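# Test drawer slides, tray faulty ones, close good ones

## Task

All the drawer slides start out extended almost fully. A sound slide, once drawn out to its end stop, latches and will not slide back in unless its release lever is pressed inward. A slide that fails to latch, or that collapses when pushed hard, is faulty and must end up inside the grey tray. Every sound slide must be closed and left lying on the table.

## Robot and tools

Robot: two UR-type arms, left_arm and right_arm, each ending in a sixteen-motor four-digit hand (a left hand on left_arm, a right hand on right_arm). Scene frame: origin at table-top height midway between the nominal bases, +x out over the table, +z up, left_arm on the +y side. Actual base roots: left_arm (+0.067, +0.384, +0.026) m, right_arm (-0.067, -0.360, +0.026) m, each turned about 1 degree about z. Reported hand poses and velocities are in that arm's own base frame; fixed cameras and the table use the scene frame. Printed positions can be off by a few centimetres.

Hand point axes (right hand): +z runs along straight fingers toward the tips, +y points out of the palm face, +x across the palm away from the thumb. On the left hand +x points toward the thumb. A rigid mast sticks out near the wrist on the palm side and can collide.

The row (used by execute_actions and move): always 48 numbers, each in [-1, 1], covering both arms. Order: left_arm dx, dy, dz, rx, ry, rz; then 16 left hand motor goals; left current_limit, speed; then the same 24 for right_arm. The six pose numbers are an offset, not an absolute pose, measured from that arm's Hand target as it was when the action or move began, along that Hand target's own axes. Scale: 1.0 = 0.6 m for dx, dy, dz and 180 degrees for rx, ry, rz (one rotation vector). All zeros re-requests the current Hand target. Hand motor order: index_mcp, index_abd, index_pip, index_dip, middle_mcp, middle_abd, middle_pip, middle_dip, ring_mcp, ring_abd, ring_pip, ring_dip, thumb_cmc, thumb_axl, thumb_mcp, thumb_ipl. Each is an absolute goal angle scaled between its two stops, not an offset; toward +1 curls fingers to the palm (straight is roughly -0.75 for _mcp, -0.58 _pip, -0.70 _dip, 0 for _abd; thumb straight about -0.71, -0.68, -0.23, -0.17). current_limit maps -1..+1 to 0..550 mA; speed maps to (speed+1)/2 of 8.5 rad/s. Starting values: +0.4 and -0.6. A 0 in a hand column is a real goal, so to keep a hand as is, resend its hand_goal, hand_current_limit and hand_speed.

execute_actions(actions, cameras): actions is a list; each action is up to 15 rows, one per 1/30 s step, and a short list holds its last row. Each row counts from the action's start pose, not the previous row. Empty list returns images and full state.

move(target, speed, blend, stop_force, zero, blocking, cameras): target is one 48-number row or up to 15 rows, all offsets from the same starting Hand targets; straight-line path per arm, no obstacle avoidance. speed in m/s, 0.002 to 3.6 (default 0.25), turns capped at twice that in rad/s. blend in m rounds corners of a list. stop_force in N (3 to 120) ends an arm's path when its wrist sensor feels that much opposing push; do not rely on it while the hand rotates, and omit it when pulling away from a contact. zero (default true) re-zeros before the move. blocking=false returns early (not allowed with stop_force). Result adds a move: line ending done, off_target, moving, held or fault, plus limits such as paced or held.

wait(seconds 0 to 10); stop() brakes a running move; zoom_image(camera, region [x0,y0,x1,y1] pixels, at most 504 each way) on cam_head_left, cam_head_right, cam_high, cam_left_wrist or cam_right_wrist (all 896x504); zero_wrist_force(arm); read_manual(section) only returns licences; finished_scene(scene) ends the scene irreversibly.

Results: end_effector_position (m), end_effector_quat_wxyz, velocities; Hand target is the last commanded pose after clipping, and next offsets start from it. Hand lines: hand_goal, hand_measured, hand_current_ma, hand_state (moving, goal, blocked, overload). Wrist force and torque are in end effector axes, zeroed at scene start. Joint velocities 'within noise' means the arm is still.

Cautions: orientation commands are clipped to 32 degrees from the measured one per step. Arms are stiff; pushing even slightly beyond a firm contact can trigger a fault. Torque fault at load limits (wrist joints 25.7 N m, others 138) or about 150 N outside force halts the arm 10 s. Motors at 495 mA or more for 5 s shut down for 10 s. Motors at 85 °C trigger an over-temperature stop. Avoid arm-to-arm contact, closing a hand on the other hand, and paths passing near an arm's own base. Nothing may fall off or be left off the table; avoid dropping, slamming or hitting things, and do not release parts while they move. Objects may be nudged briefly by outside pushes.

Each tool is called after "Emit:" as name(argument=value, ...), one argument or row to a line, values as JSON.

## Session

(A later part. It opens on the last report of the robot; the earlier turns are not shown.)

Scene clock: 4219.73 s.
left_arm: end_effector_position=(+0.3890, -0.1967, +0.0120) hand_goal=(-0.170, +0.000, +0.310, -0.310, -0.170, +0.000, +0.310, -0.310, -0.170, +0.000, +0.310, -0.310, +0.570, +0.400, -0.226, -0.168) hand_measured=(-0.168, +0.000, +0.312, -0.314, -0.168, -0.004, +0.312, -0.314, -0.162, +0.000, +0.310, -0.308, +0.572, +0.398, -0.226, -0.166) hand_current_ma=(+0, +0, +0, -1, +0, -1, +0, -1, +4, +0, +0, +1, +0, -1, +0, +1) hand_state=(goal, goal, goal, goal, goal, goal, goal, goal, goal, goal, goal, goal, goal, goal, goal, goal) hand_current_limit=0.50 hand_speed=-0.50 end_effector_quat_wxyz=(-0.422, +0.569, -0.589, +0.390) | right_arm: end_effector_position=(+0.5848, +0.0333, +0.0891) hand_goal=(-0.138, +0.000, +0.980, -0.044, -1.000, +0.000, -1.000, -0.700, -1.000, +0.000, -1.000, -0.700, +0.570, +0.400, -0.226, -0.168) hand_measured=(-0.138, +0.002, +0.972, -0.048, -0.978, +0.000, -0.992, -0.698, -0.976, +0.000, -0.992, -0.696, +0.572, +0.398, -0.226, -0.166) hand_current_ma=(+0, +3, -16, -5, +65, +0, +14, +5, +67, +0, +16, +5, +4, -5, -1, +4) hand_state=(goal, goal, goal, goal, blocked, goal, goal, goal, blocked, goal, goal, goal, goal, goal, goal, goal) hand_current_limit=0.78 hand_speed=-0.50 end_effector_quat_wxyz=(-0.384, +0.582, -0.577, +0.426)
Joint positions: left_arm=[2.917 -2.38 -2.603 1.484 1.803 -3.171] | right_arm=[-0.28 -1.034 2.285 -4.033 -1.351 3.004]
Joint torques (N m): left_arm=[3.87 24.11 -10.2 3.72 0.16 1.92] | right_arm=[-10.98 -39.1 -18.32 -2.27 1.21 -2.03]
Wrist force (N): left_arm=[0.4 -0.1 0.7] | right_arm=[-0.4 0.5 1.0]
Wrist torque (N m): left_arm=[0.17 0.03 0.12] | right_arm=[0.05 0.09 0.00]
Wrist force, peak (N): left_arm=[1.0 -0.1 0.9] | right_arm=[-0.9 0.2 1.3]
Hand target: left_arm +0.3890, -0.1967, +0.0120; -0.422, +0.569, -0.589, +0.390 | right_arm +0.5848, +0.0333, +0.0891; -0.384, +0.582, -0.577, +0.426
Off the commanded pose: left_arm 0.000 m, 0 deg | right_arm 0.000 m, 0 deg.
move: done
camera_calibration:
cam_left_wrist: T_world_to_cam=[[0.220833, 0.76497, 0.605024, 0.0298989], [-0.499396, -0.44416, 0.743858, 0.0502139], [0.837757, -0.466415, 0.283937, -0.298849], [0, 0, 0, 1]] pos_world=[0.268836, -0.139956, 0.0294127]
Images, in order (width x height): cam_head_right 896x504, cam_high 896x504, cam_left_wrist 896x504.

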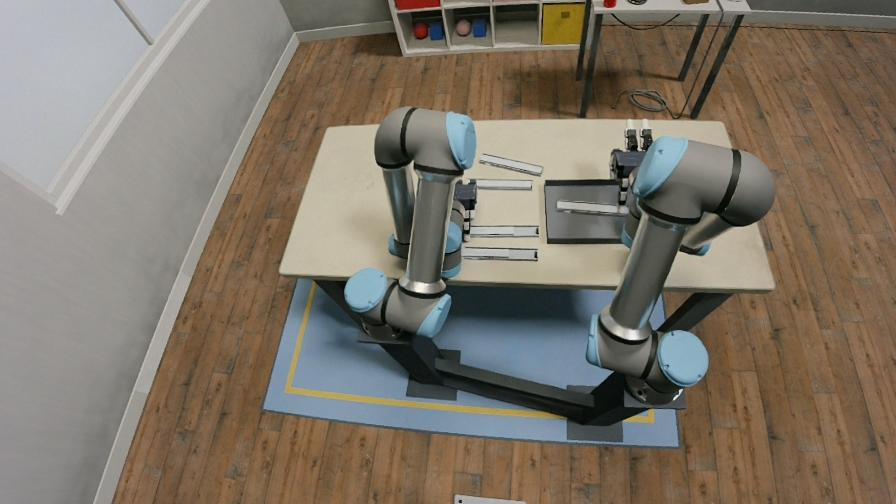

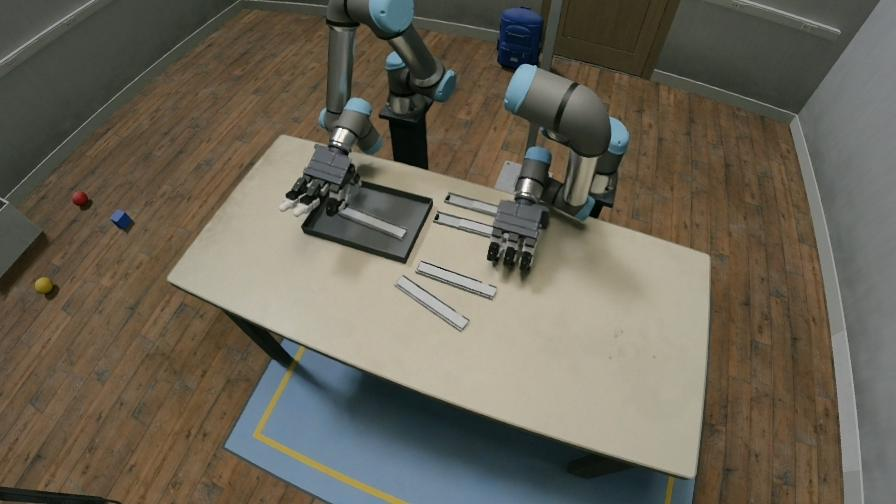

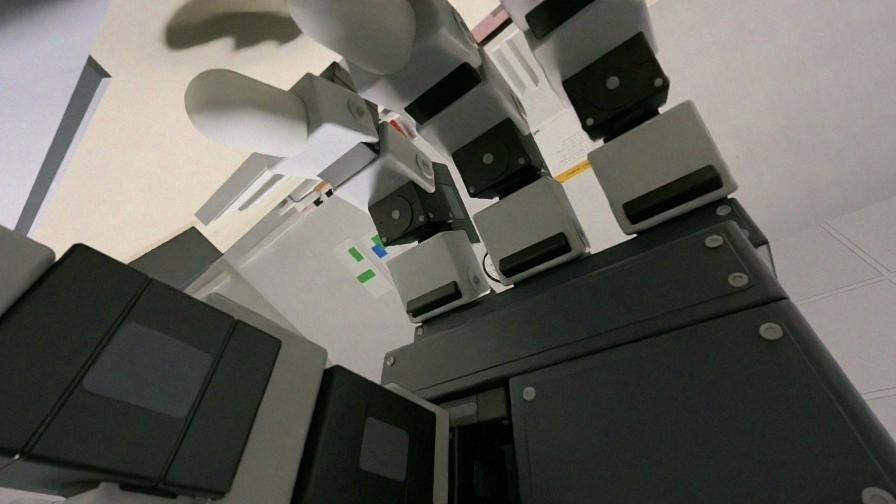

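Emit:
move(
  target=[
    [-0.0403,0.0083,0.003,0,0,0,-0.17,0,0.31,-0.309,-0.17,0,0.31,-0.309,-0.17,0,0.31,-0.309,0.571,0.401,-0.226,-0.168,0.5,-0.5,0,0,0,0,0,0,-0.137,0,0.98,-0.043,-1,0,-1,-0.7,-1,0,-1,-0.7,0.571,0.401,-0.226,-0.168,0.78,-0.5],
  ],
  speed=0.04,
  stop_force=6,
  cameras=["cam_left_wrist","cam_high","cam_head_right"],
)

Emit:
zoom_image(
  camera="cam_left_wrist",
  region=[0, 0, 396, 260],
)

Emit:
zoom_image(
  camera="cam_head_right",
  region=[430, 180, 540, 280],
)

Scene clock: 4254.93 s.
left_arm: end_effector_position=(+0.3889, -0.1723, +0.0080) hand_goal=(-0.170, +0.000, +0.310, -0.310, -0.170, +0.000, +0.310, -0.310, -0.170, +0.000, +0.310, -0.310, +0.570, +0.400, -0.226, -0.168) hand_measured=(-0.168, +0.000, +0.312, -0.314, -0.168, -0.004, +0.312, -0.314, -0.162, +0.000, +0.310, -0.308, +0.572, +0.398, -0.226, -0.166) hand_current_ma=(+0, +0, +0, -1, +0, -1, +0, -1, +4, +0, +0, +1, +0, -1, +0, +1) hand_state=(goal, goal, goal, goal, goal, goal, goal, goal, goal, goal, goal, goal, goal, goal, goal, goal) hand_current_limit=0.50 hand_speed=-0.50 end_effector_quat_wxyz=(-0.422, +0.569, -0.589, +0.390) | right_arm: end_effector_position=(+0.5848, +0.0333, +0.0891) hand_goal=(-0.138, +0.000, +0.980, -0.044, -1.000, +0.000, -1.000, -0.700, -1.000, +0.000, -1.000, -0.700, +0.570, +0.400, -0.226, -0.168) hand_measured=(-0.138, +0.002, +0.972, -0.048, -0.978, +0.000, -0.992, -0.698, -0.976, +0.000, -0.992, -0.696, +0.572, +0.398, -0.226, -0.166) hand_current_ma=(+0, +3, -16, -5, +65, +0, +14, +5, +67, +0, +16, +5, +4, -5, -1, +4) hand_state=(goal, goal, goal, goal, blocked, goal, goal, goal, blocked, goal, goal, goal, goal, goal, goal, goal) hand_current_limit=0.78 hand_speed=-0.50 end_effector_quat_wxyz=(-0.384, +0.582, -0.577, +0.426)
Joint positions: left_arm=[3.022 -2.425 -2.64 1.573 1.704 -3.134] | right_arm=[-0.28 -1.034 2.285 -4.033 -1.351 3.004]
Joint torques (N m): left_arm=[7.75 36.98 5.46 0.59 -1.58 -2.07] | right_arm=[-11.24 -32 -11.92 -4.1 1.07 -2.07]
Wrist force (N): left_arm=[0.9 0.3 0.8] | right_arm=[-0.5 0.3 1.0]
Wrist torque (N m): left_arm=[0.21 -0.02 0.26] | right_arm=[0.03 0.09 0.00]
Wrist force, peak (N): left_arm=[0.9 -0.3 1.1] | right_arm=[-0.7 0.5 1.3]
Hand target: left_arm +0.3889, -0.1723, +0.0080; -0.422, +0.569, -0.589, +0.390 | right_arm +0.5848, +0.0333, +0.0891; -0.384, +0.582, -0.577, +0.426
Off the commanded pose: left_arm 0.000 m, 0 deg | right_arm 0.000 m, 0 deg.
move: done
camera_calibration:
cam_left_wrist: T_world_to_cam=[[0.220833, 0.76497, 0.605024, 0.0137363], [-0.499396, -0.44416, 0.743858, 0.0640513], [0.837757, -0.466415, 0.283937, -0.28622], [0, 0, 0, 1]] pos_world=[0.268736, -0.115556, 0.0253127]
Images, in order (width x height): cam_head_right 896x504, cam_high 896x504, cam_left_wrist 896x504.

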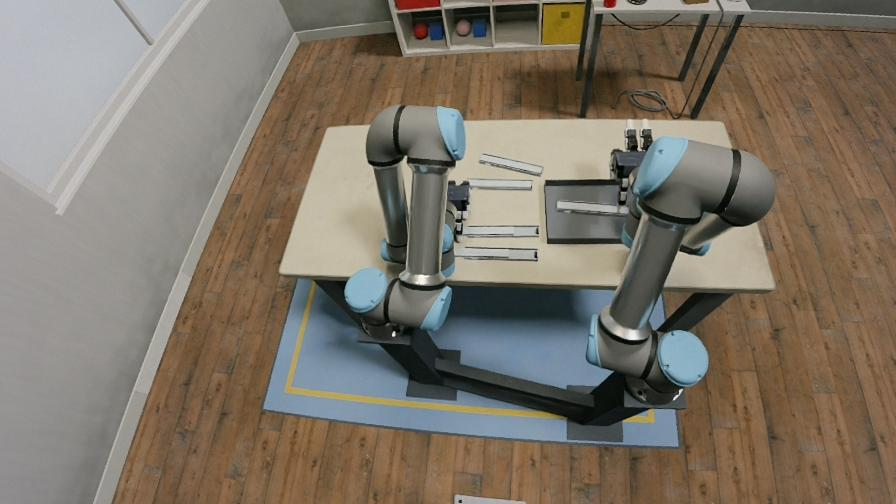

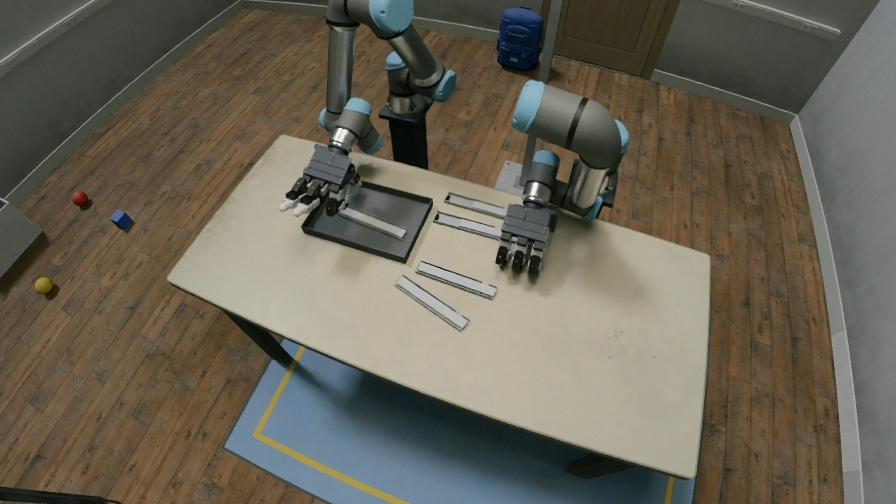

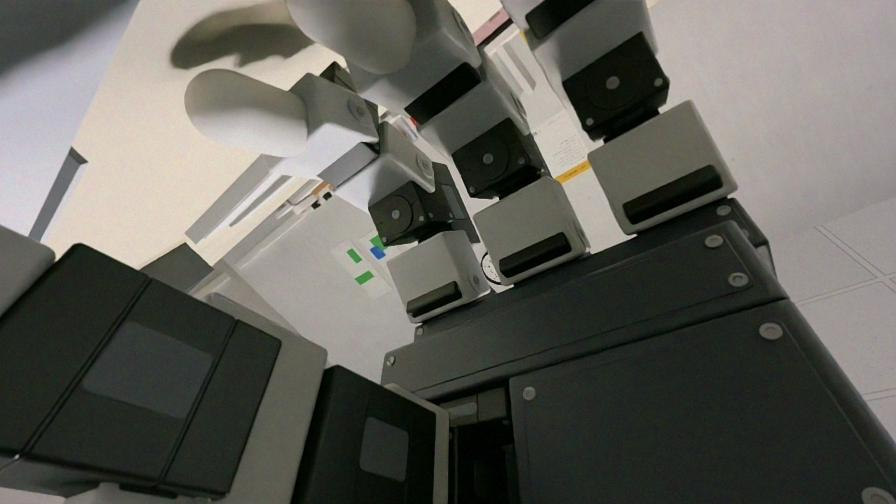

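Scaled by 1.273 from the camera's 896x504 image, which has a finer 1280x720 frame.

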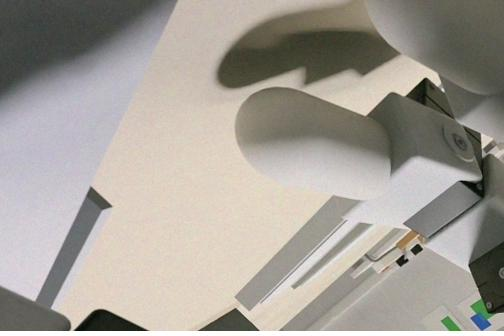

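Scaled by 4.582 from the camera's 896x504 image, which has a finer 1280x720 frame.

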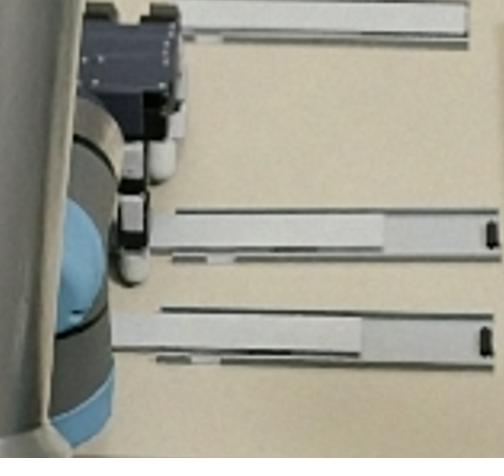

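Emit:
execute_actions(
  actions=[
    [[0,0,0,0,0,0,-0.027,0,0.242,-0.35,-0.027,0,0.242,-0.35,-0.17,0,0.31,-0.309,0.571,0.401,-0.226,-0.168,0.5,-0.5,0,0,0,0,0,0,-0.137,0,0.98,-0.043,-1,0,-1,-0.7,-1,0,-1,-0.7,0.571,0.401,-0.226,-0.168,0.78,-0.5]],
    [[0,0,0,0,0,0,0.0685,0,0.197,-0.377,0.0685,0,0.197,-0.377,-0.17,0,0.31,-0.309,0.571,0.401,-0.226,-0.168,0.5,-0.5,0,0,0,0,0,0,-0.137,0,0.98,-0.043,-1,0,-1,-0.7,-1,0,-1,-0.7,0.571,0.401,-0.226,-0.168,0.78,-0.5]],
    [[0,0,0,0,0,0,0.192,0,0.109,-0.449,0.192,0,0.109,-0.449,-0.17,0,0.31,-0.309,0.571,0.401,-0.226,-0.168,0.5,-0.5,0,0,0,0,0,0,-0.137,0,0.98,-0.043,-1,0,-1,-0.7,-1,0,-1,-0.7,0.571,0.401,-0.226,-0.168,0.78,-0.5]],
    [[0,0,0,0,0,0,0.25,0,0.05,-0.476,0.25,0,0.05,-0.476,-0.17,0,0.31,-0.309,0.571,0.401,-0.226,-0.168,0.5,-0.5,0,0,0,0,0,0,-0.137,0,0.98,-0.043,-1,0,-1,-0.7,-1,0,-1,-0.7,0.571,0.401,-0.226,-0.168,0.78,-0.5]],
  ],
  cameras=["cam_left_wrist","cam_head_right"],
)

Emit:
zoom_image(
  camera="cam_left_wrist",
  region=[0, 0, 396, 260],
)

Emit:
zoom_image(
  camera="cam_head_right",
  region=[430, 180, 540, 280],
)

Scene clock: 4271.47 s.
left_arm: end_effector_position=(+0.3889, -0.1723, +0.0080) hand_goal=(+0.250, +0.000, +0.050, -0.476, +0.250, +0.000, +0.050, -0.476, -0.170, +0.000, +0.310, -0.310, +0.570, +0.400, -0.226, -0.168) hand_measured=(+0.238, +0.000, +0.050, -0.472, +0.246, -0.004, +0.052, -0.474, -0.162, +0.000, +0.310, -0.308, +0.572, +0.398, -0.226, -0.166) hand_current_ma=(-9, +0, +0, +1, -2, -1, +0, +1, +4, +0, +0, +1, +0, -1, +0, +1) hand_state=(goal, goal, goal, goal, goal, goal, goal, goal, goal, goal, goal, goal, goal, goal, goal, goal) hand_current_limit=0.50 hand_speed=-0.50 end_effector_quat_wxyz=(-0.422, +0.569, -0.589, +0.390) | right_arm: end_effector_position=(+0.5848, +0.0333, +0.0891) hand_goal=(-0.138, +0.000, +0.980, -0.044, -1.000, +0.000, -1.000, -0.700, -1.000, +0.000, -1.000, -0.700, +0.570, +0.400, -0.226, -0.168) hand_measured=(-0.138, +0.002, +0.972, -0.048, -0.978, +0.000, -0.992, -0.698, -0.976, +0.000, -0.992, -0.696, +0.572, +0.398, -0.226, -0.166) hand_current_ma=(+0, +3, -16, -5, +65, +0, +14, +5, +67, +0, +16, +5, +4, -5, -1, +4) hand_state=(goal, goal, goal, goal, blocked, goal, goal, goal, blocked, goal, goal, goal, goal, goal, goal, goal) hand_current_limit=0.78 hand_speed=-0.50 end_effector_quat_wxyz=(-0.384, +0.582, -0.577, +0.426)
Joint positions: left_arm=[3.022 -2.425 -2.64 1.573 1.704 -3.134] | right_arm=[-0.28 -1.034 2.285 -4.033 -1.351 3.004]
Joint torques (N m): left_arm=[7.55 35.04 2.61 3.38 -1.56 -1.64] | right_arm=[-9.14 -27.14 -7.78 -4.17 1.24 -2.27]
Wrist force (N): left_arm=[0.6 -0.4 1.3] | right_arm=[-0.5 0.1 1.1]
Wrist torque (N m): left_arm=[0.18 0.00 0.24] | right_arm=[0.00 0.10 -0.01]
Wrist force, peak (N): left_arm=[0.7 -0.7 1.4] | right_arm=[-0.6 0.5 1.5]
Hand target: left_arm +0.3889, -0.1723, +0.0080; -0.422, +0.569, -0.589, +0.390 | right_arm +0.5848, +0.0333, +0.0891; -0.384, +0.582, -0.577, +0.426
Off the commanded pose: left_arm 0.000 m, 0 deg | right_arm 0.000 m, 0 deg.
camera_calibration:
cam_left_wrist: T_world_to_cam=[[0.220782, 0.764998, 0.605007, 0.0137537], [-0.499458, -0.444126, 0.743837, 0.0640726], [0.837733, -0.466402, 0.284029, -0.286215], [0, 0, 0, 1]] pos_world=[0.268737, -0.115556, 0.0253127]
Images, in order (width x height): cam_head_right 896x504, cam_left_wrist 896x504.

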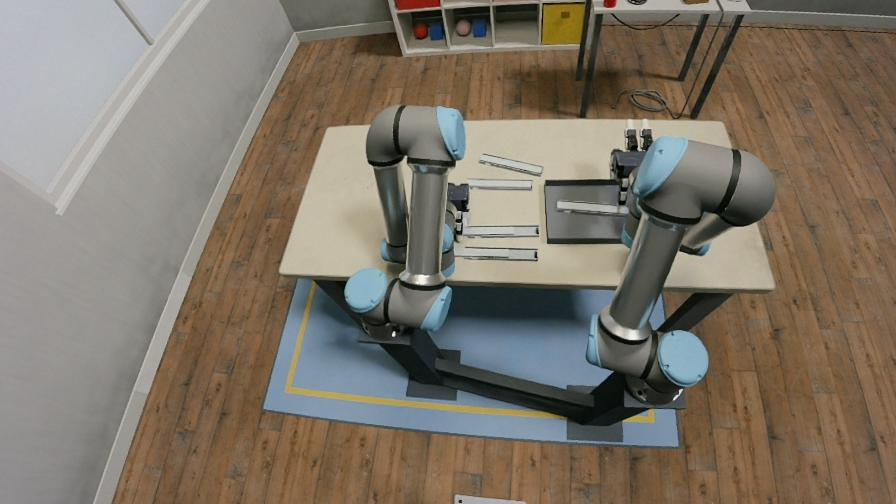

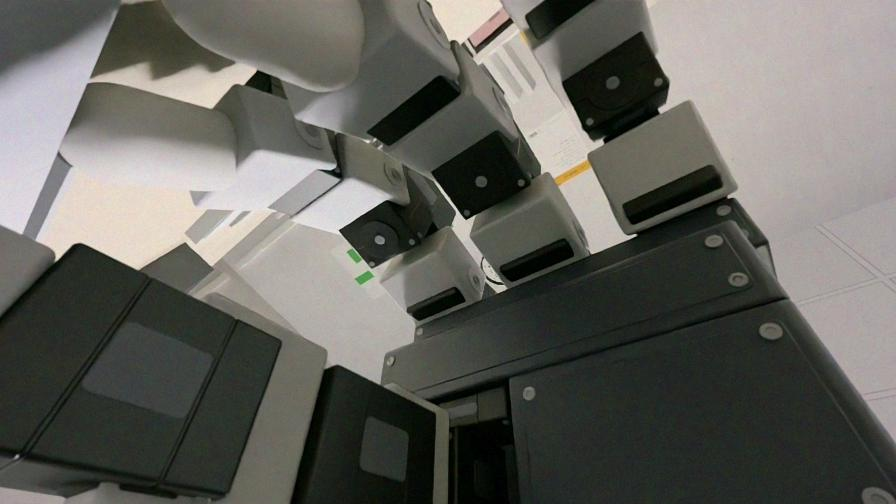

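Scaled by 1.273 from the camera's 896x504 image, which has a finer 1280x720 frame.

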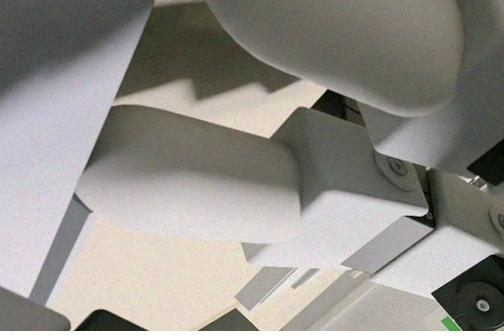

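Scaled by 4.582 from the camera's 896x504 image, which has a finer 1280x720 frame.

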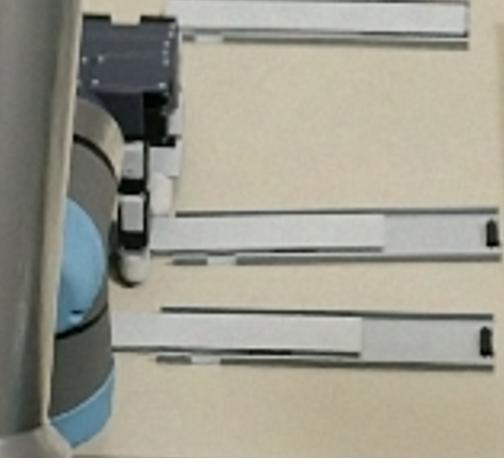

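Emit:
execute_actions(
  actions=[
    [[0,0,0,0,0,0,0.31,0,0.03,-0.47,0.31,0,0.03,-0.47,-0.17,0,0.31,-0.309,0.571,0.401,-0.226,-0.168,0.5,-0.5,0,0,0,0,0,0,-0.137,0,0.98,-0.043,-1,0,-1,-0.7,-1,0,-1,-0.7,0.571,0.401,-0.226,-0.168,0.78,-0.5]],
    [[0,0,0,0,0,0,0.38,0,0,-0.465,0.38,0,0,-0.465,-0.17,0,0.31,-0.309,0.571,0.401,-0.226,-0.168,0.5,-0.5,0,0,0,0,0,0,-0.137,0,0.98,-0.043,-1,0,-1,-0.7,-1,0,-1,-0.7,0.571,0.401,-0.226,-0.168,0.78,-0.5]],
    [[0,0,0,0,0,0,0.45,0,-0.03,-0.46,0.45,0,-0.03,-0.46,-0.17,0,0.31,-0.309,0.571,0.401,-0.226,-0.168,0.5,-0.5,0,0,0,0,0,0,-0.137,0,0.98,-0.043,-1,0,-1,-0.7,-1,0,-1,-0.7,0.571,0.401,-0.226,-0.168,0.78,-0.5]],
  ],
  cameras=["cam_left_wrist","cam_head_right"],
)

Emit:
zoom_image(
  camera="cam_left_wrist",
  region=[0, 0, 396, 260],
)

Emit:
zoom_image(
  camera="cam_head_right",
  region=[430, 180, 540, 280],
)

Scene clock: 4283.67 s.
left_arm: end_effector_position=(+0.3889, -0.1723, +0.0080) hand_goal=(+0.450, +0.000, -0.030, -0.460, +0.450, +0.000, -0.030, -0.460, -0.170, +0.000, +0.310, -0.310, +0.570, +0.400, -0.226, -0.168) hand_measured=(+0.332, +0.000, -0.030, -0.454, +0.442, -0.004, -0.030, -0.464, -0.162, +0.000, +0.310, -0.308, +0.570, +0.398, -0.226, -0.166) hand_current_ma=(-334, +0, +0, +2, -5, -1, +0, -1, +4, +0, +0, +1, +0, +0, +0, +0) hand_state=(blocked, goal, goal, goal, goal, goal, goal, goal, goal, goal, goal, goal, goal, goal, goal, goal) hand_current_limit=0.50 hand_speed=-0.50 end_effector_quat_wxyz=(-0.422, +0.569, -0.589, +0.390) | right_arm: end_effector_position=(+0.5848, +0.0333, +0.0891) hand_goal=(-0.138, +0.000, +0.980, -0.044, -1.000, +0.000, -1.000, -0.700, -1.000, +0.000, -1.000, -0.700, +0.570, +0.400, -0.226, -0.168) hand_measured=(-0.138, +0.002, +0.972, -0.048, -0.978, +0.000, -0.992, -0.698, -0.976, +0.000, -0.992, -0.696, +0.572, +0.398, -0.226, -0.166) hand_current_ma=(+0, +3, -16, -5, +65, +0, +14, +5, +67, +0, +16, +5, +4, -5, -1, +4) hand_state=(goal, goal, goal, goal, blocked, goal, goal, goal, blocked, goal, goal, goal, goal, goal, goal, goal) hand_current_limit=0.78 hand_speed=-0.50 end_effector_quat_wxyz=(-0.384, +0.582, -0.577, +0.426)
Joint positions: left_arm=[3.022 -2.425 -2.64 1.573 1.704 -3.134] | right_arm=[-0.28 -1.034 2.285 -4.033 -1.351 3.004]
Joint torques (N m): left_arm=[7.14 31.42 -1.84 3.39 -1.21 -1.13] | right_arm=[-11.92 -22.53 -2.74 -4.29 1.29 -2.07]
Wrist force (N): left_arm=[0.6 -6.1 0.5] | right_arm=[-0.6 0.2 1.2]
Wrist torque (N m): left_arm=[-0.21 -0.07 0.15] | right_arm=[0.01 0.10 -0.01]
Wrist force, peak (N): left_arm=[0.6 -6.1 0.5] | right_arm=[-0.8 0.5 1.3]
Hand target: left_arm +0.3889, -0.1723, +0.0080; -0.422, +0.569, -0.589, +0.390 | right_arm +0.5848, +0.0333, +0.0891; -0.384, +0.582, -0.577, +0.426
Off the commanded pose: left_arm 0.000 m, 0 deg | right_arm 0.000 m, 0 deg.
camera_calibration:
cam_left_wrist: T_world_to_cam=[[0.220782, 0.764998, 0.605007, 0.0137537], [-0.499458, -0.444126, 0.743837, 0.0640726], [0.837733, -0.466402, 0.284029, -0.286215], [0, 0, 0, 1]] pos_world=[0.268737, -0.115556, 0.0253127]
Images, in order (width x height): cam_head_right 896x504, cam_left_wrist 896x504.

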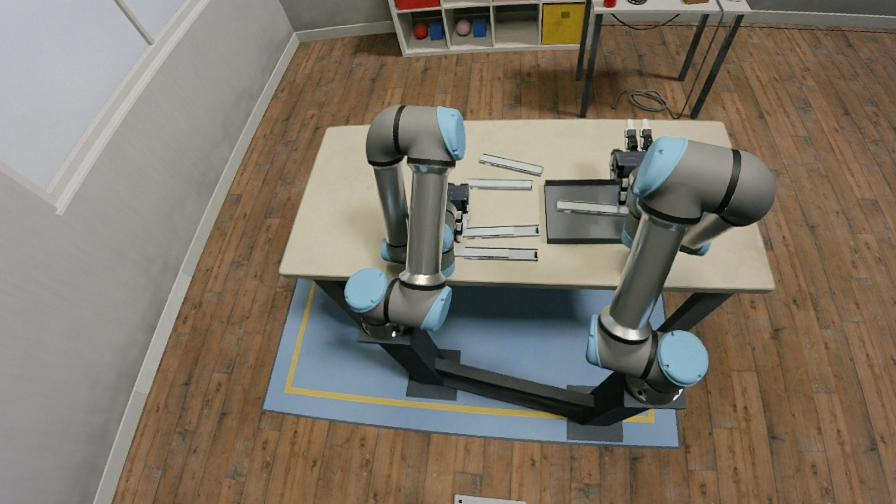

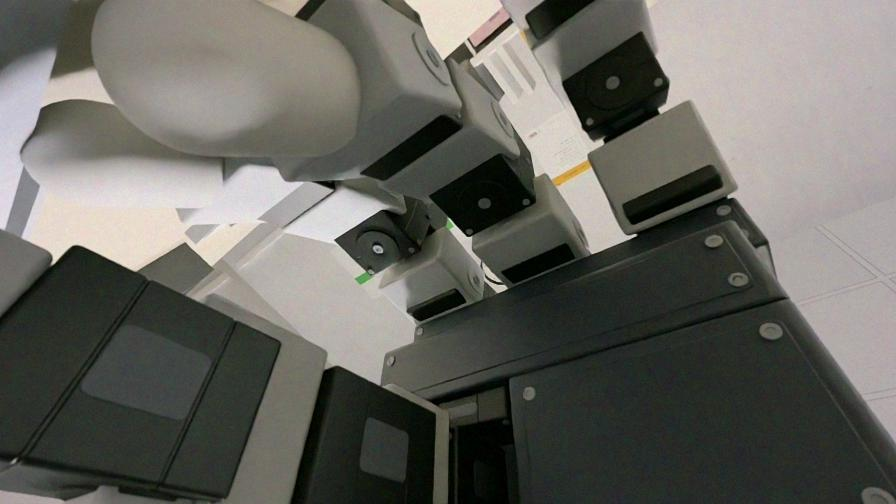

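Scaled by 1.273 from the camera's 896x504 image, which has a finer 1280x720 frame.

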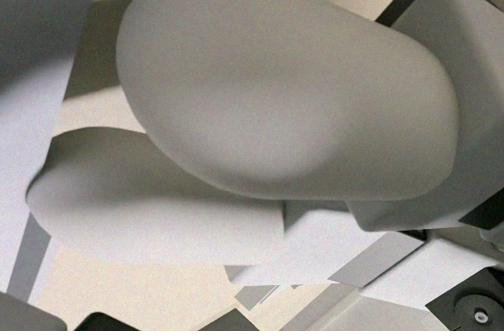

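Scaled by 4.582 from the camera's 896x504 image, which has a finer 1280x720 frame.

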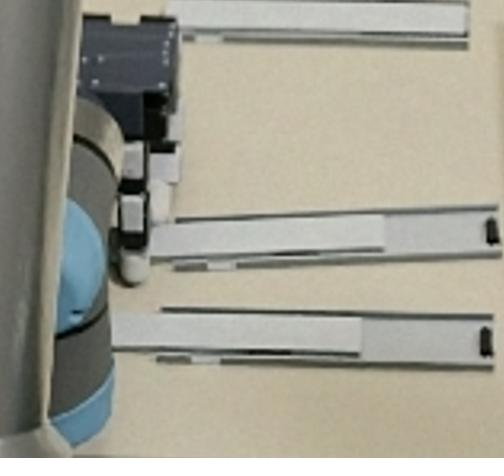

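Emit:
execute_actions(
  actions=[
    [[0,0,0,0,0,0,0.25,0,0.05,-0.476,0.25,0,0.05,-0.476,-0.17,0,0.31,-0.309,0.571,0.401,-0.226,-0.168,0.5,-0.5,0,0,0,0,0,0,-0.137,0,0.98,-0.043,-1,0,-1,-0.7,-1,0,-1,-0.7,0.571,0.401,-0.226,-0.168,0.78,-0.5]],
    [[0,0,0,0,0,0,0.0685,0,0.197,-0.377,0.0685,0,0.197,-0.377,-0.17,0,0.31,-0.309,0.571,0.401,-0.226,-0.168,0.5,-0.5,0,0,0,0,0,0,-0.137,0,0.98,-0.043,-1,0,-1,-0.7,-1,0,-1,-0.7,0.571,0.401,-0.226,-0.168,0.78,-0.5]],
    [[0,0,0,0,0,0,-0.17,0,0.31,-0.309,-0.17,0,0.31,-0.309,-0.17,0,0.31,-0.309,0.571,0.401,-0.226,-0.168,0.5,-0.5,0,0,0,0,0,0,-0.137,0,0.98,-0.043,-1,0,-1,-0.7,-1,0,-1,-0.7,0.571,0.401,-0.226,-0.168,0.78,-0.5]],
  ],
)

Emit:
move(
  target=[
    [0.005,-0.1095,-0.0398,0,0,0,-0.17,0,0.31,-0.309,-0.17,0,0.31,-0.309,-0.17,0,0.31,-0.309,0.571,0.401,-0.226,-0.168,0.5,-0.5,0,0,0,0,0,0,-0.137,0,0.98,-0.043,-1,0,-1,-0.7,-1,0,-1,-0.7,0.571,0.401,-0.226,-0.168,0.78,-0.5],
    [0.355,-0.1095,-0.0398,0,0,0,-1,0,-1,-0.7,-1,0,-1,-0.7,-1,0,-1,-0.7,0.571,0.401,-0.226,-0.168,0.5,-0.5,0,0,0,0,0,0,-0.137,0,0.98,-0.043,-1,0,-1,-0.7,-1,0,-1,-0.7,0.571,0.401,-0.226,-0.168,0.78,-0.5],
  ],
  speed=0.15,
  cameras=["cam_left_wrist","cam_high","cam_head_left","cam_head_right"],
)

Emit:
zoom_image(
  camera="cam_head_left",
  region=[430, 190, 550, 280],
)

Emit:
zoom_image(
  camera="cam_head_right",
  region=[430, 180, 550, 280],
)

Emit:
zoom_image(
  camera="cam_high",
  region=[400, 180, 560, 280],
)

Scene clock: 4337.87 s.
left_arm: end_effector_position=(+0.3889, -0.1723, +0.0080) hand_goal=(-0.170, +0.000, +0.310, -0.310, -0.170, +0.000, +0.310, -0.310, -0.170, +0.000, +0.310, -0.310, +0.570, +0.400, -0.226, -0.168) hand_measured=(-0.162, +0.000, +0.306, -0.314, -0.162, -0.004, +0.304, -0.314, -0.162, +0.000, +0.310, -0.308, +0.570, +0.398, -0.226, -0.166) hand_current_ma=(+5, +0, -2, -1, +5, -1, -2, -1, +4, +0, +0, +1, +0, +0, +0, +0) hand_state=(goal, goal, goal, goal, goal, goal, goal, goal, goal, goal, goal, goal, goal, goal, goal, goal) hand_current_limit=0.50 hand_speed=-0.50 end_effector_quat_wxyz=(-0.422, +0.569, -0.589, +0.390) | right_arm: end_effector_position=(+0.5848, +0.0333, +0.0891) hand_goal=(-0.138, +0.000, +0.980, -0.044, -1.000, +0.000, -1.000, -0.700, -1.000, +0.000, -1.000, -0.700, +0.570, +0.400, -0.226, -0.168) hand_measured=(-0.138, +0.002, +0.972, -0.048, -0.978, +0.000, -0.992, -0.698, -0.976, +0.000, -0.992, -0.696, +0.572, +0.398, -0.226, -0.166) hand_current_ma=(+0, +3, -16, -5, +65, +0, +14, +5, +67, +0, +16, +5, +4, -5, -1, +4) hand_state=(goal, goal, goal, goal, blocked, goal, goal, goal, blocked, goal, goal, goal, goal, goal, goal, goal) hand_current_limit=0.78 hand_speed=-0.50 end_effector_quat_wxyz=(-0.384, +0.582, -0.577, +0.426)
Joint positions: left_arm=[3.022 -2.425 -2.64 1.573 1.704 -3.134] | right_arm=[-0.28 -1.034 2.285 -4.033 -1.351 3.004]
Joint torques (N m): left_arm=[7.29 26.62 -7.69 3.44 -0.97 -0.45] | right_arm=[-10.06 -22.01 0.46 -3.98 1.35 -2.13]
Wrist force (N): left_arm=[0.5 -0.1 0.6] | right_arm=[-0.4 0.0 1.2]
Wrist torque (N m): left_arm=[0.14 0.02 0.24] | right_arm=[-0.02 0.07 0.00]
Wrist force, peak (N): left_arm=[0.7 -6.1 0.5] | right_arm=[-0.6 0.4 1.5]
Hand target: left_arm +0.3889, -0.1723, +0.0080; -0.422, +0.569, -0.589, +0.390 | right_arm +0.5848, +0.0333, +0.0891; -0.384, +0.582, -0.577, +0.426
Off the commanded pose: left_arm 0.000 m, 0 deg | right_arm 0.000 m, 0 deg.

Scene clock: 4341.57 s.
left_arm: end_effector_position=(+0.3895, -0.3886, +0.0666) hand_goal=(-1.000, +0.000, -1.000, -0.700, -1.000, +0.000, -1.000, -0.700, -1.000, +0.000, -1.000, -0.700, +0.570, +0.400, -0.226, -0.168) hand_measured=(-0.978, +0.000, -0.994, -0.696, -0.978, -0.002, -0.992, -0.696, -0.980, +0.000, -0.992, -0.696, +0.570, +0.398, -0.226, -0.166) hand_current_ma=(+23, +0, +3, +1, +24, -1, +3, +1, +21, +0, +4, +1, +0, +0, +0, +0) hand_state=(blocked, goal, goal, goal, blocked, goal, goal, goal, blocked, goal, goal, goal, goal, goal, goal, goal) hand_current_limit=0.50 hand_speed=-0.50 end_effector_quat_wxyz=(-0.422, +0.569, -0.589, +0.390) | right_arm: end_effector_position=(+0.5848, +0.0333, +0.0891) hand_goal=(-0.138, +0.000, +0.980, -0.044, -1.000, +0.000, -1.000, -0.700, -1.000, +0.000, -1.000, -0.700, +0.570, +0.400, -0.226, -0.168) hand_measured=(-0.138, +0.002, +0.972, -0.048, -0.978, +0.000, -0.992, -0.698, -0.976, +0.000, -0.992, -0.696, +0.572, +0.398, -0.226, -0.166) hand_current_ma=(+0, +3, -16, -5, +65, +0, +14, +5, +67, +0, +16, +5, +4, -5, -1, +4) hand_state=(goal, goal, goal, goal, blocked, goal, goal, goal, blocked, goal, goal, goal, goal, goal, goal, goal) hand_current_limit=0.78 hand_speed=-0.50 end_effector_quat_wxyz=(-0.384, +0.582, -0.577, +0.426)
Joint positions: left_arm=[2.384 -2.179 -2.231 0.798 2.293 -3.41] | right_arm=[-0.28 -1.034 2.285 -4.033 -1.351 3.004]
Joint torques (N m): left_arm=[-5.65 30.14 16.05 0.21 1.99 -1.85] | right_arm=[-8.78 -20.48 2.76 -4.07 1.15 -2.1]
Wrist force (N): left_arm=[0.5 -0.1 0.6] | right_arm=[-0.7 0.2 1.0]
Wrist torque (N m): left_arm=[0.07 0.02 0.13] | right_arm=[0.01 0.12 -0.02]
Wrist force, peak (N): left_arm=[0.4 1.7 1.4] | right_arm=[-0.5 0.4 1.4]
Hand target: left_arm +0.3895, -0.3886, +0.0666; -0.422, +0.569, -0.589, +0.390 | right_arm +0.5848, +0.0333, +0.0891; -0.384, +0.582, -0.577, +0.426
Off the commanded pose: left_arm 0.000 m, 0 deg | right_arm 0.000 m, 0 deg.
move: done
camera_calibration:
cam_left_wrist: T_world_to_cam=[[0.22082, 0.765032, 0.60495, 0.143659], [-0.499441, -0.444067, 0.743884, -0.0753891], [0.837733, -0.466401, 0.284029, -0.404319], [0, 0, 0, 1]] pos_world=[0.269336, -0.331956, 0.084013]
Images, in order (width x height): cam_head_left 896x504, cam_head_right 896x504, cam_high 896x504, cam_left_wrist 896x504.

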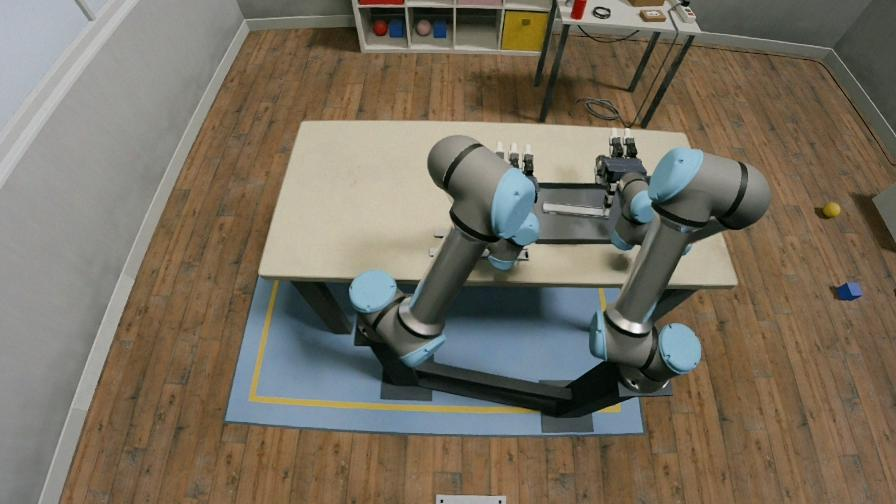

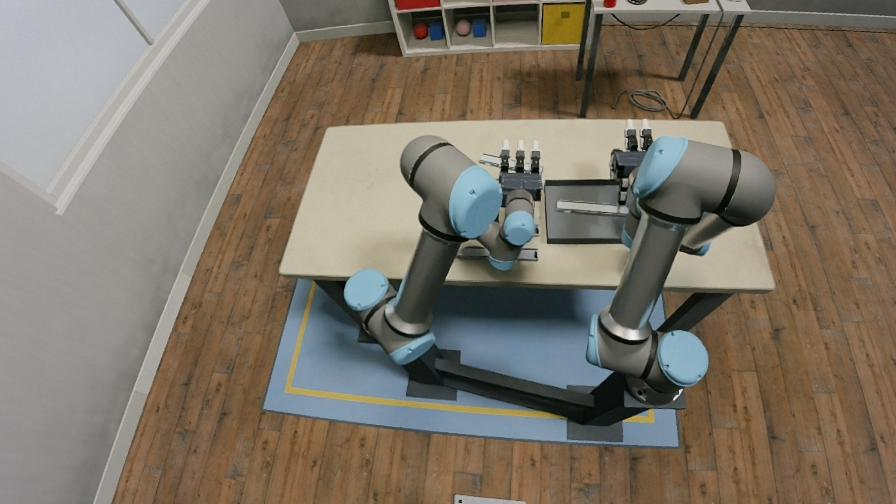

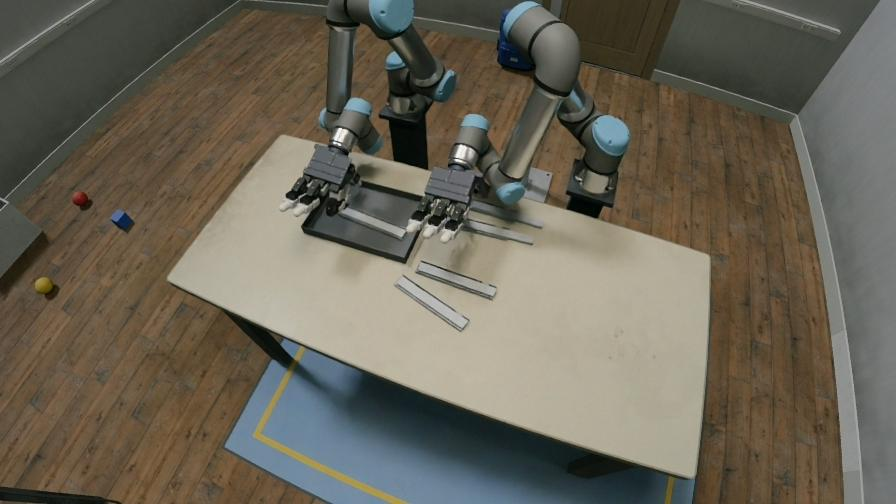

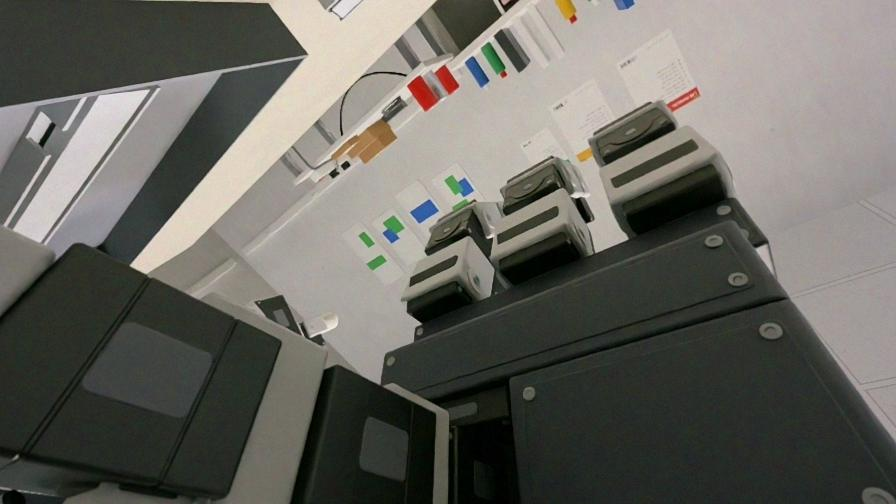

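Scaled by 4.200 from the camera's 896x504 image, which has a finer 1280x720 frame.

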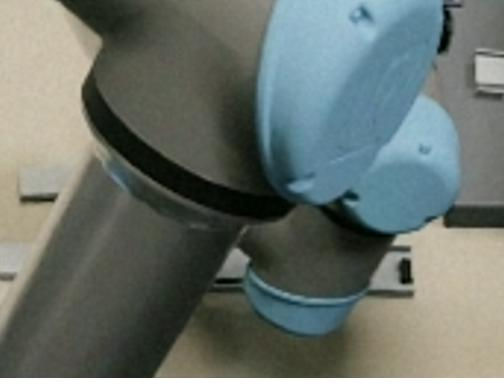

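Scaled by 4.200 from the camera's 896x504 image, which has a finer 1280x720 frame.

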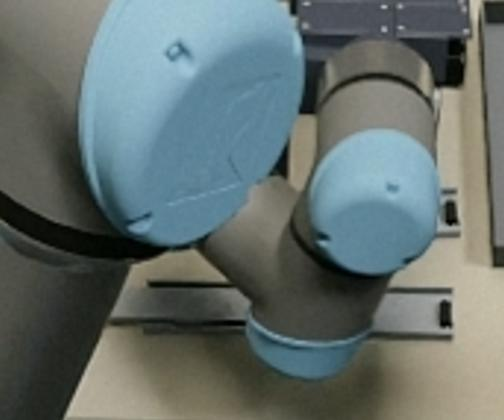

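Scaled by 3.150 from the camera's 896x504 image, which has a finer 1280x720 frame.

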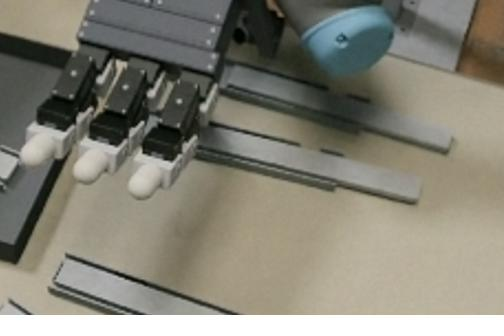

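Emit:
move(
  target=[
    [-0.0108,0.05845,0.0685,0,0,0,-1,0,-1,-0.7,-1,0,-1,-0.7,-1,0,-1,-0.7,0.571,0.401,-0.226,-0.168,0.7,-0.5,0,0,0,0,0,0,-0.137,0,0.98,-0.043,-1,0,-1,-0.7,-1,0,-1,-0.7,0.571,0.401,-0.226,-0.168,0.78,-0.5],
  ],
  speed=0.08,
  stop_force=6,
  cameras=["cam_left_wrist","cam_high","cam_head_right"],
)

Emit:
zoom_image(
  camera="cam_high",
  region=[400, 170, 560, 270],
)

Emit:
zoom_image(
  camera="cam_left_wrist",
  region=[0, 80, 300, 310],
)

Scene clock: 4368.80 s.
left_arm: end_effector_position=(+0.4162, -0.3796, +0.0200) hand_goal=(-1.000, +0.000, -1.000, -0.700, -1.000, +0.000, -1.000, -0.700, -1.000, +0.000, -1.000, -0.700, +0.570, +0.400, -0.226, -0.168) hand_measured=(-0.978, +0.000, -0.994, -0.696, -0.978, -0.002, -0.994, -0.696, -0.980, +0.000, -0.992, -0.696, +0.570, +0.398, -0.226, -0.166) hand_current_ma=(+23, +0, +3, +1, +24, -1, +3, +1, +21, +0, +3, +1, +0, +0, +0, +0) hand_state=(blocked, goal, goal, goal, blocked, goal, goal, goal, blocked, goal, goal, goal, goal, goal, goal, goal) hand_current_limit=0.70 hand_speed=-0.50 end_effector_quat_wxyz=(-0.422, +0.569, -0.589, +0.390) | right_arm: end_effector_position=(+0.5848, +0.0333, +0.0891) hand_goal=(-0.138, +0.000, +0.980, -0.044, -1.000, +0.000, -1.000, -0.700, -1.000, +0.000, -1.000, -0.700, +0.570, +0.400, -0.226, -0.168) hand_measured=(-0.138, +0.002, +0.972, -0.048, -0.978, +0.000, -0.992, -0.698, -0.976, +0.000, -0.992, -0.696, +0.572, +0.398, -0.226, -0.166) hand_current_ma=(+0, +3, -16, -5, +65, +0, +14, +5, +67, +0, +16, +5, +4, -5, -1, +4) hand_state=(goal, goal, goal, goal, blocked, goal, goal, goal, blocked, goal, goal, goal, goal, goal, goal, goal) hand_current_limit=0.78 hand_speed=-0.50 end_effector_quat_wxyz=(-0.384, +0.582, -0.577, +0.426)
Joint positions: left_arm=[2.444 -2.32 -2.192 0.922 2.239 -3.375] | right_arm=[-0.28 -1.034 2.285 -4.033 -1.351 3.004]
Joint torques (N m): left_arm=[-7.29 31.93 -1.9 3.4 2.31 -1.88] | right_arm=[-11.79 -21.75 3.03 -4.35 1.25 -2.1]
Wrist force (N): left_arm=[0.6 -0.4 0.9] | right_arm=[-0.7 0.3 1.0]
Wrist torque (N m): left_arm=[0.00 0.00 0.22] | right_arm=[0.03 0.13 -0.03]
Wrist force, peak (N): left_arm=[0.4 0.9 1.6] | right_arm=[-0.7 0.4 1.4]
Hand target: left_arm +0.4162, -0.3796, +0.0200; -0.422, +0.569, -0.589, +0.390 | right_arm +0.5848, +0.0333, +0.0891; -0.384, +0.582, -0.577, +0.426
Off the commanded pose: left_arm 0.000 m, 0 deg | right_arm 0.000 m, 0 deg.
move: done
camera_calibration:
cam_left_wrist: T_world_to_cam=[[0.220833, 0.76497, 0.605024, 0.159064], [-0.499396, -0.44416, 0.743858, -0.0234847], [0.837757, -0.466415, 0.283937, -0.409177], [0, 0, 0, 1]] pos_world=[0.295936, -0.322956, 0.0374127]
Images, in order (width x height): cam_head_right 896x504, cam_high 896x504, cam_left_wrist 896x504.

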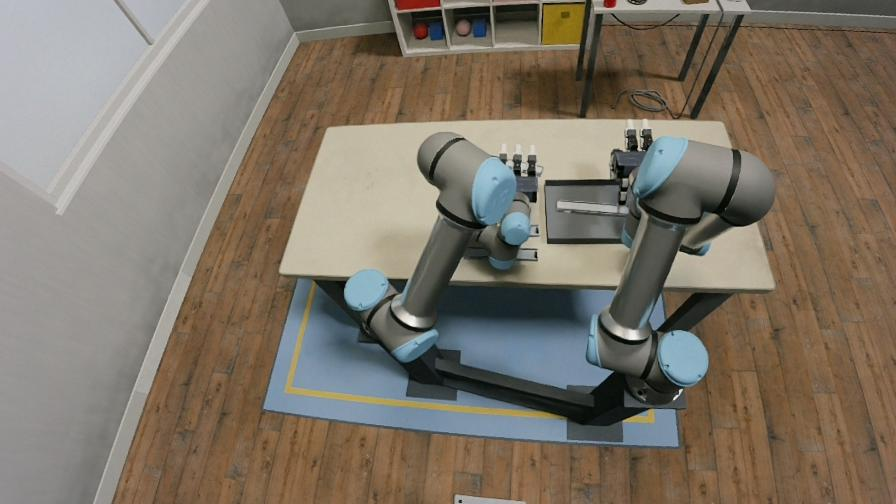

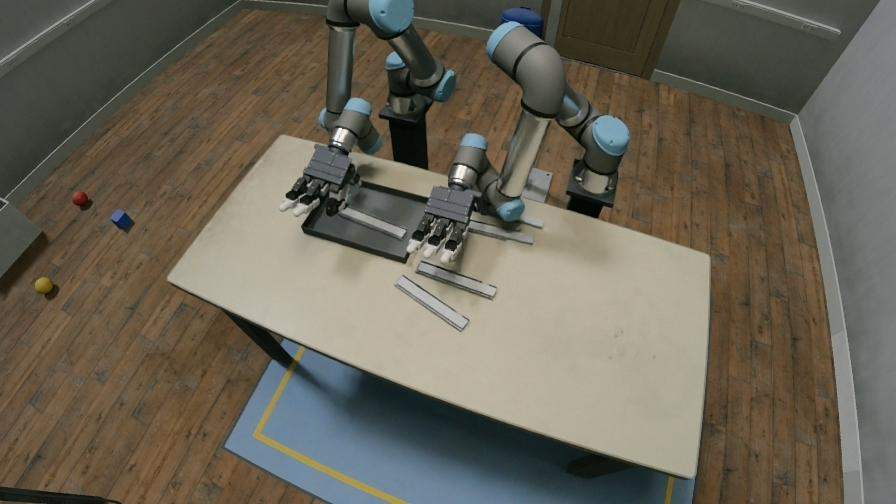

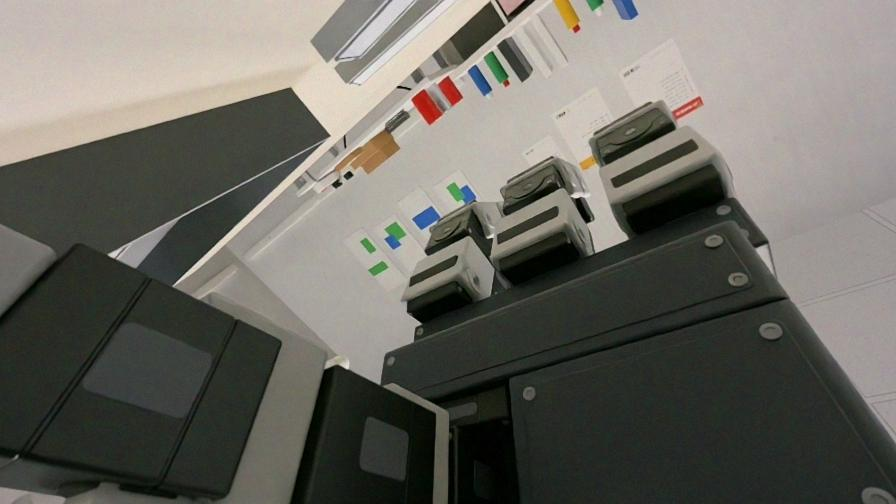

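Scaled by 3.150 from the camera's 896x504 image, which has a finer 1280x720 frame.

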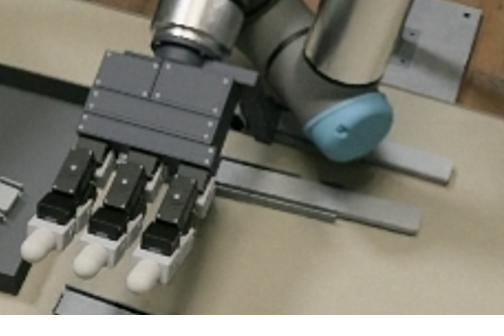

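Scaled by 1.680 from the camera's 896x504 image, which has a finer 1280x720 frame.

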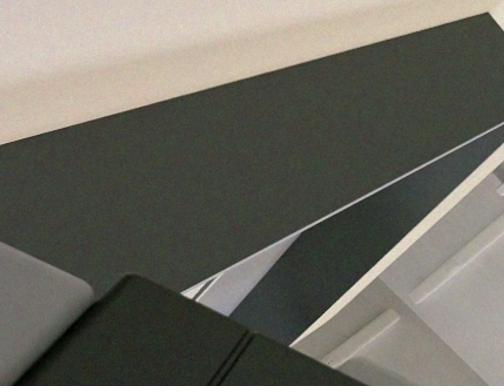

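Emit:
move(
  target=[
    [0.0009,0.0157,0.0057,0,0,0,-1,0,-1,-0.7,-1,0,-1,-0.7,-1,0,-1,-0.7,0.571,0.401,-0.226,-0.168,0.7,-0.5,0,0,0,0,0,0,-0.137,0,0.98,-0.043,-1,0,-1,-0.7,-1,0,-1,-0.7,0.571,0.401,-0.226,-0.168,0.78,-0.5],
  ],
  speed=0.015,
  stop_force=3,
)

Scene clock: 4373.87 s.
left_arm: end_effector_position=(+0.4161, -0.3796, +0.0161) hand_goal=(-1.000, +0.000, -1.000, -0.700, -1.000, +0.000, -1.000, -0.700, -1.000, +0.000, -1.000, -0.700, +0.570, +0.400, -0.226, -0.168) hand_measured=(-0.978, +0.000, -0.994, -0.696, -0.978, -0.002, -0.994, -0.696, -0.980, +0.000, -0.992, -0.696, +0.570, +0.398, -0.226, -0.166) hand_current_ma=(+22, +0, +3, +1, +23, -1, +3, +1, +20, +0, +3, +1, +0, +0, +0, +0) hand_state=(blocked, goal, goal, goal, blocked, goal, goal, goal, blocked, goal, goal, goal, goal, goal, goal, goal) hand_current_limit=0.70 hand_speed=-0.50 end_effector_quat_wxyz=(-0.422, +0.569, -0.589, +0.390) | right_arm: end_effector_position=(+0.5848, +0.0333, +0.0891) hand_goal=(-0.138, +0.000, +0.980, -0.044, -1.000, +0.000, -1.000, -0.700, -1.000, +0.000, -1.000, -0.700, +0.570, +0.400, -0.226, -0.168) hand_measured=(-0.138, +0.002, +0.972, -0.048, -0.978, +0.000, -0.992, -0.698, -0.976, +0.000, -0.992, -0.696, +0.572, +0.398, -0.226, -0.166) hand_current_ma=(+0, +3, -16, -5, +65, +0, +14, +5, +67, +0, +16, +5, +4, -5, -1, +4) hand_state=(goal, goal, goal, goal, blocked, goal, goal, goal, blocked, goal, goal, goal, goal, goal, goal, goal) hand_current_limit=0.78 hand_speed=-0.50 end_effector_quat_wxyz=(-0.384, +0.582, -0.577, +0.426)
Joint positions: left_arm=[2.444 -2.331 -2.19 0.931 2.239 -3.375] | right_arm=[-0.28 -1.034 2.285 -4.033 -1.351 3.004]
Joint torques (N m): left_arm=[-6.74 32.96 -1.78 1.15 1.35 -0.77] | right_arm=[-10.68 -21.31 4.38 -4.04 1.47 -1.94]
Wrist force (N): left_arm=[0.7 -1.5 1.2] | right_arm=[-0.6 0.3 1.0]
Wrist torque (N m): left_arm=[-0.08 0.00 0.23] | right_arm=[0.03 0.10 -0.01]
Wrist force, peak (N): left_arm=[0.5 -6.5 0.9] | right_arm=[-0.7 0.4 1.4]
Hand target: left_arm +0.4161, -0.3796, +0.0160; -0.422, +0.569, -0.589, +0.390 (not the last commanded pose) | right_arm +0.5848, +0.0333, +0.0891; -0.384, +0.582, -0.577, +0.426
Off the commanded pose: left_arm 0.006 m, 0 deg | right_arm 0.000 m, 0 deg.
move: contact (left_arm)


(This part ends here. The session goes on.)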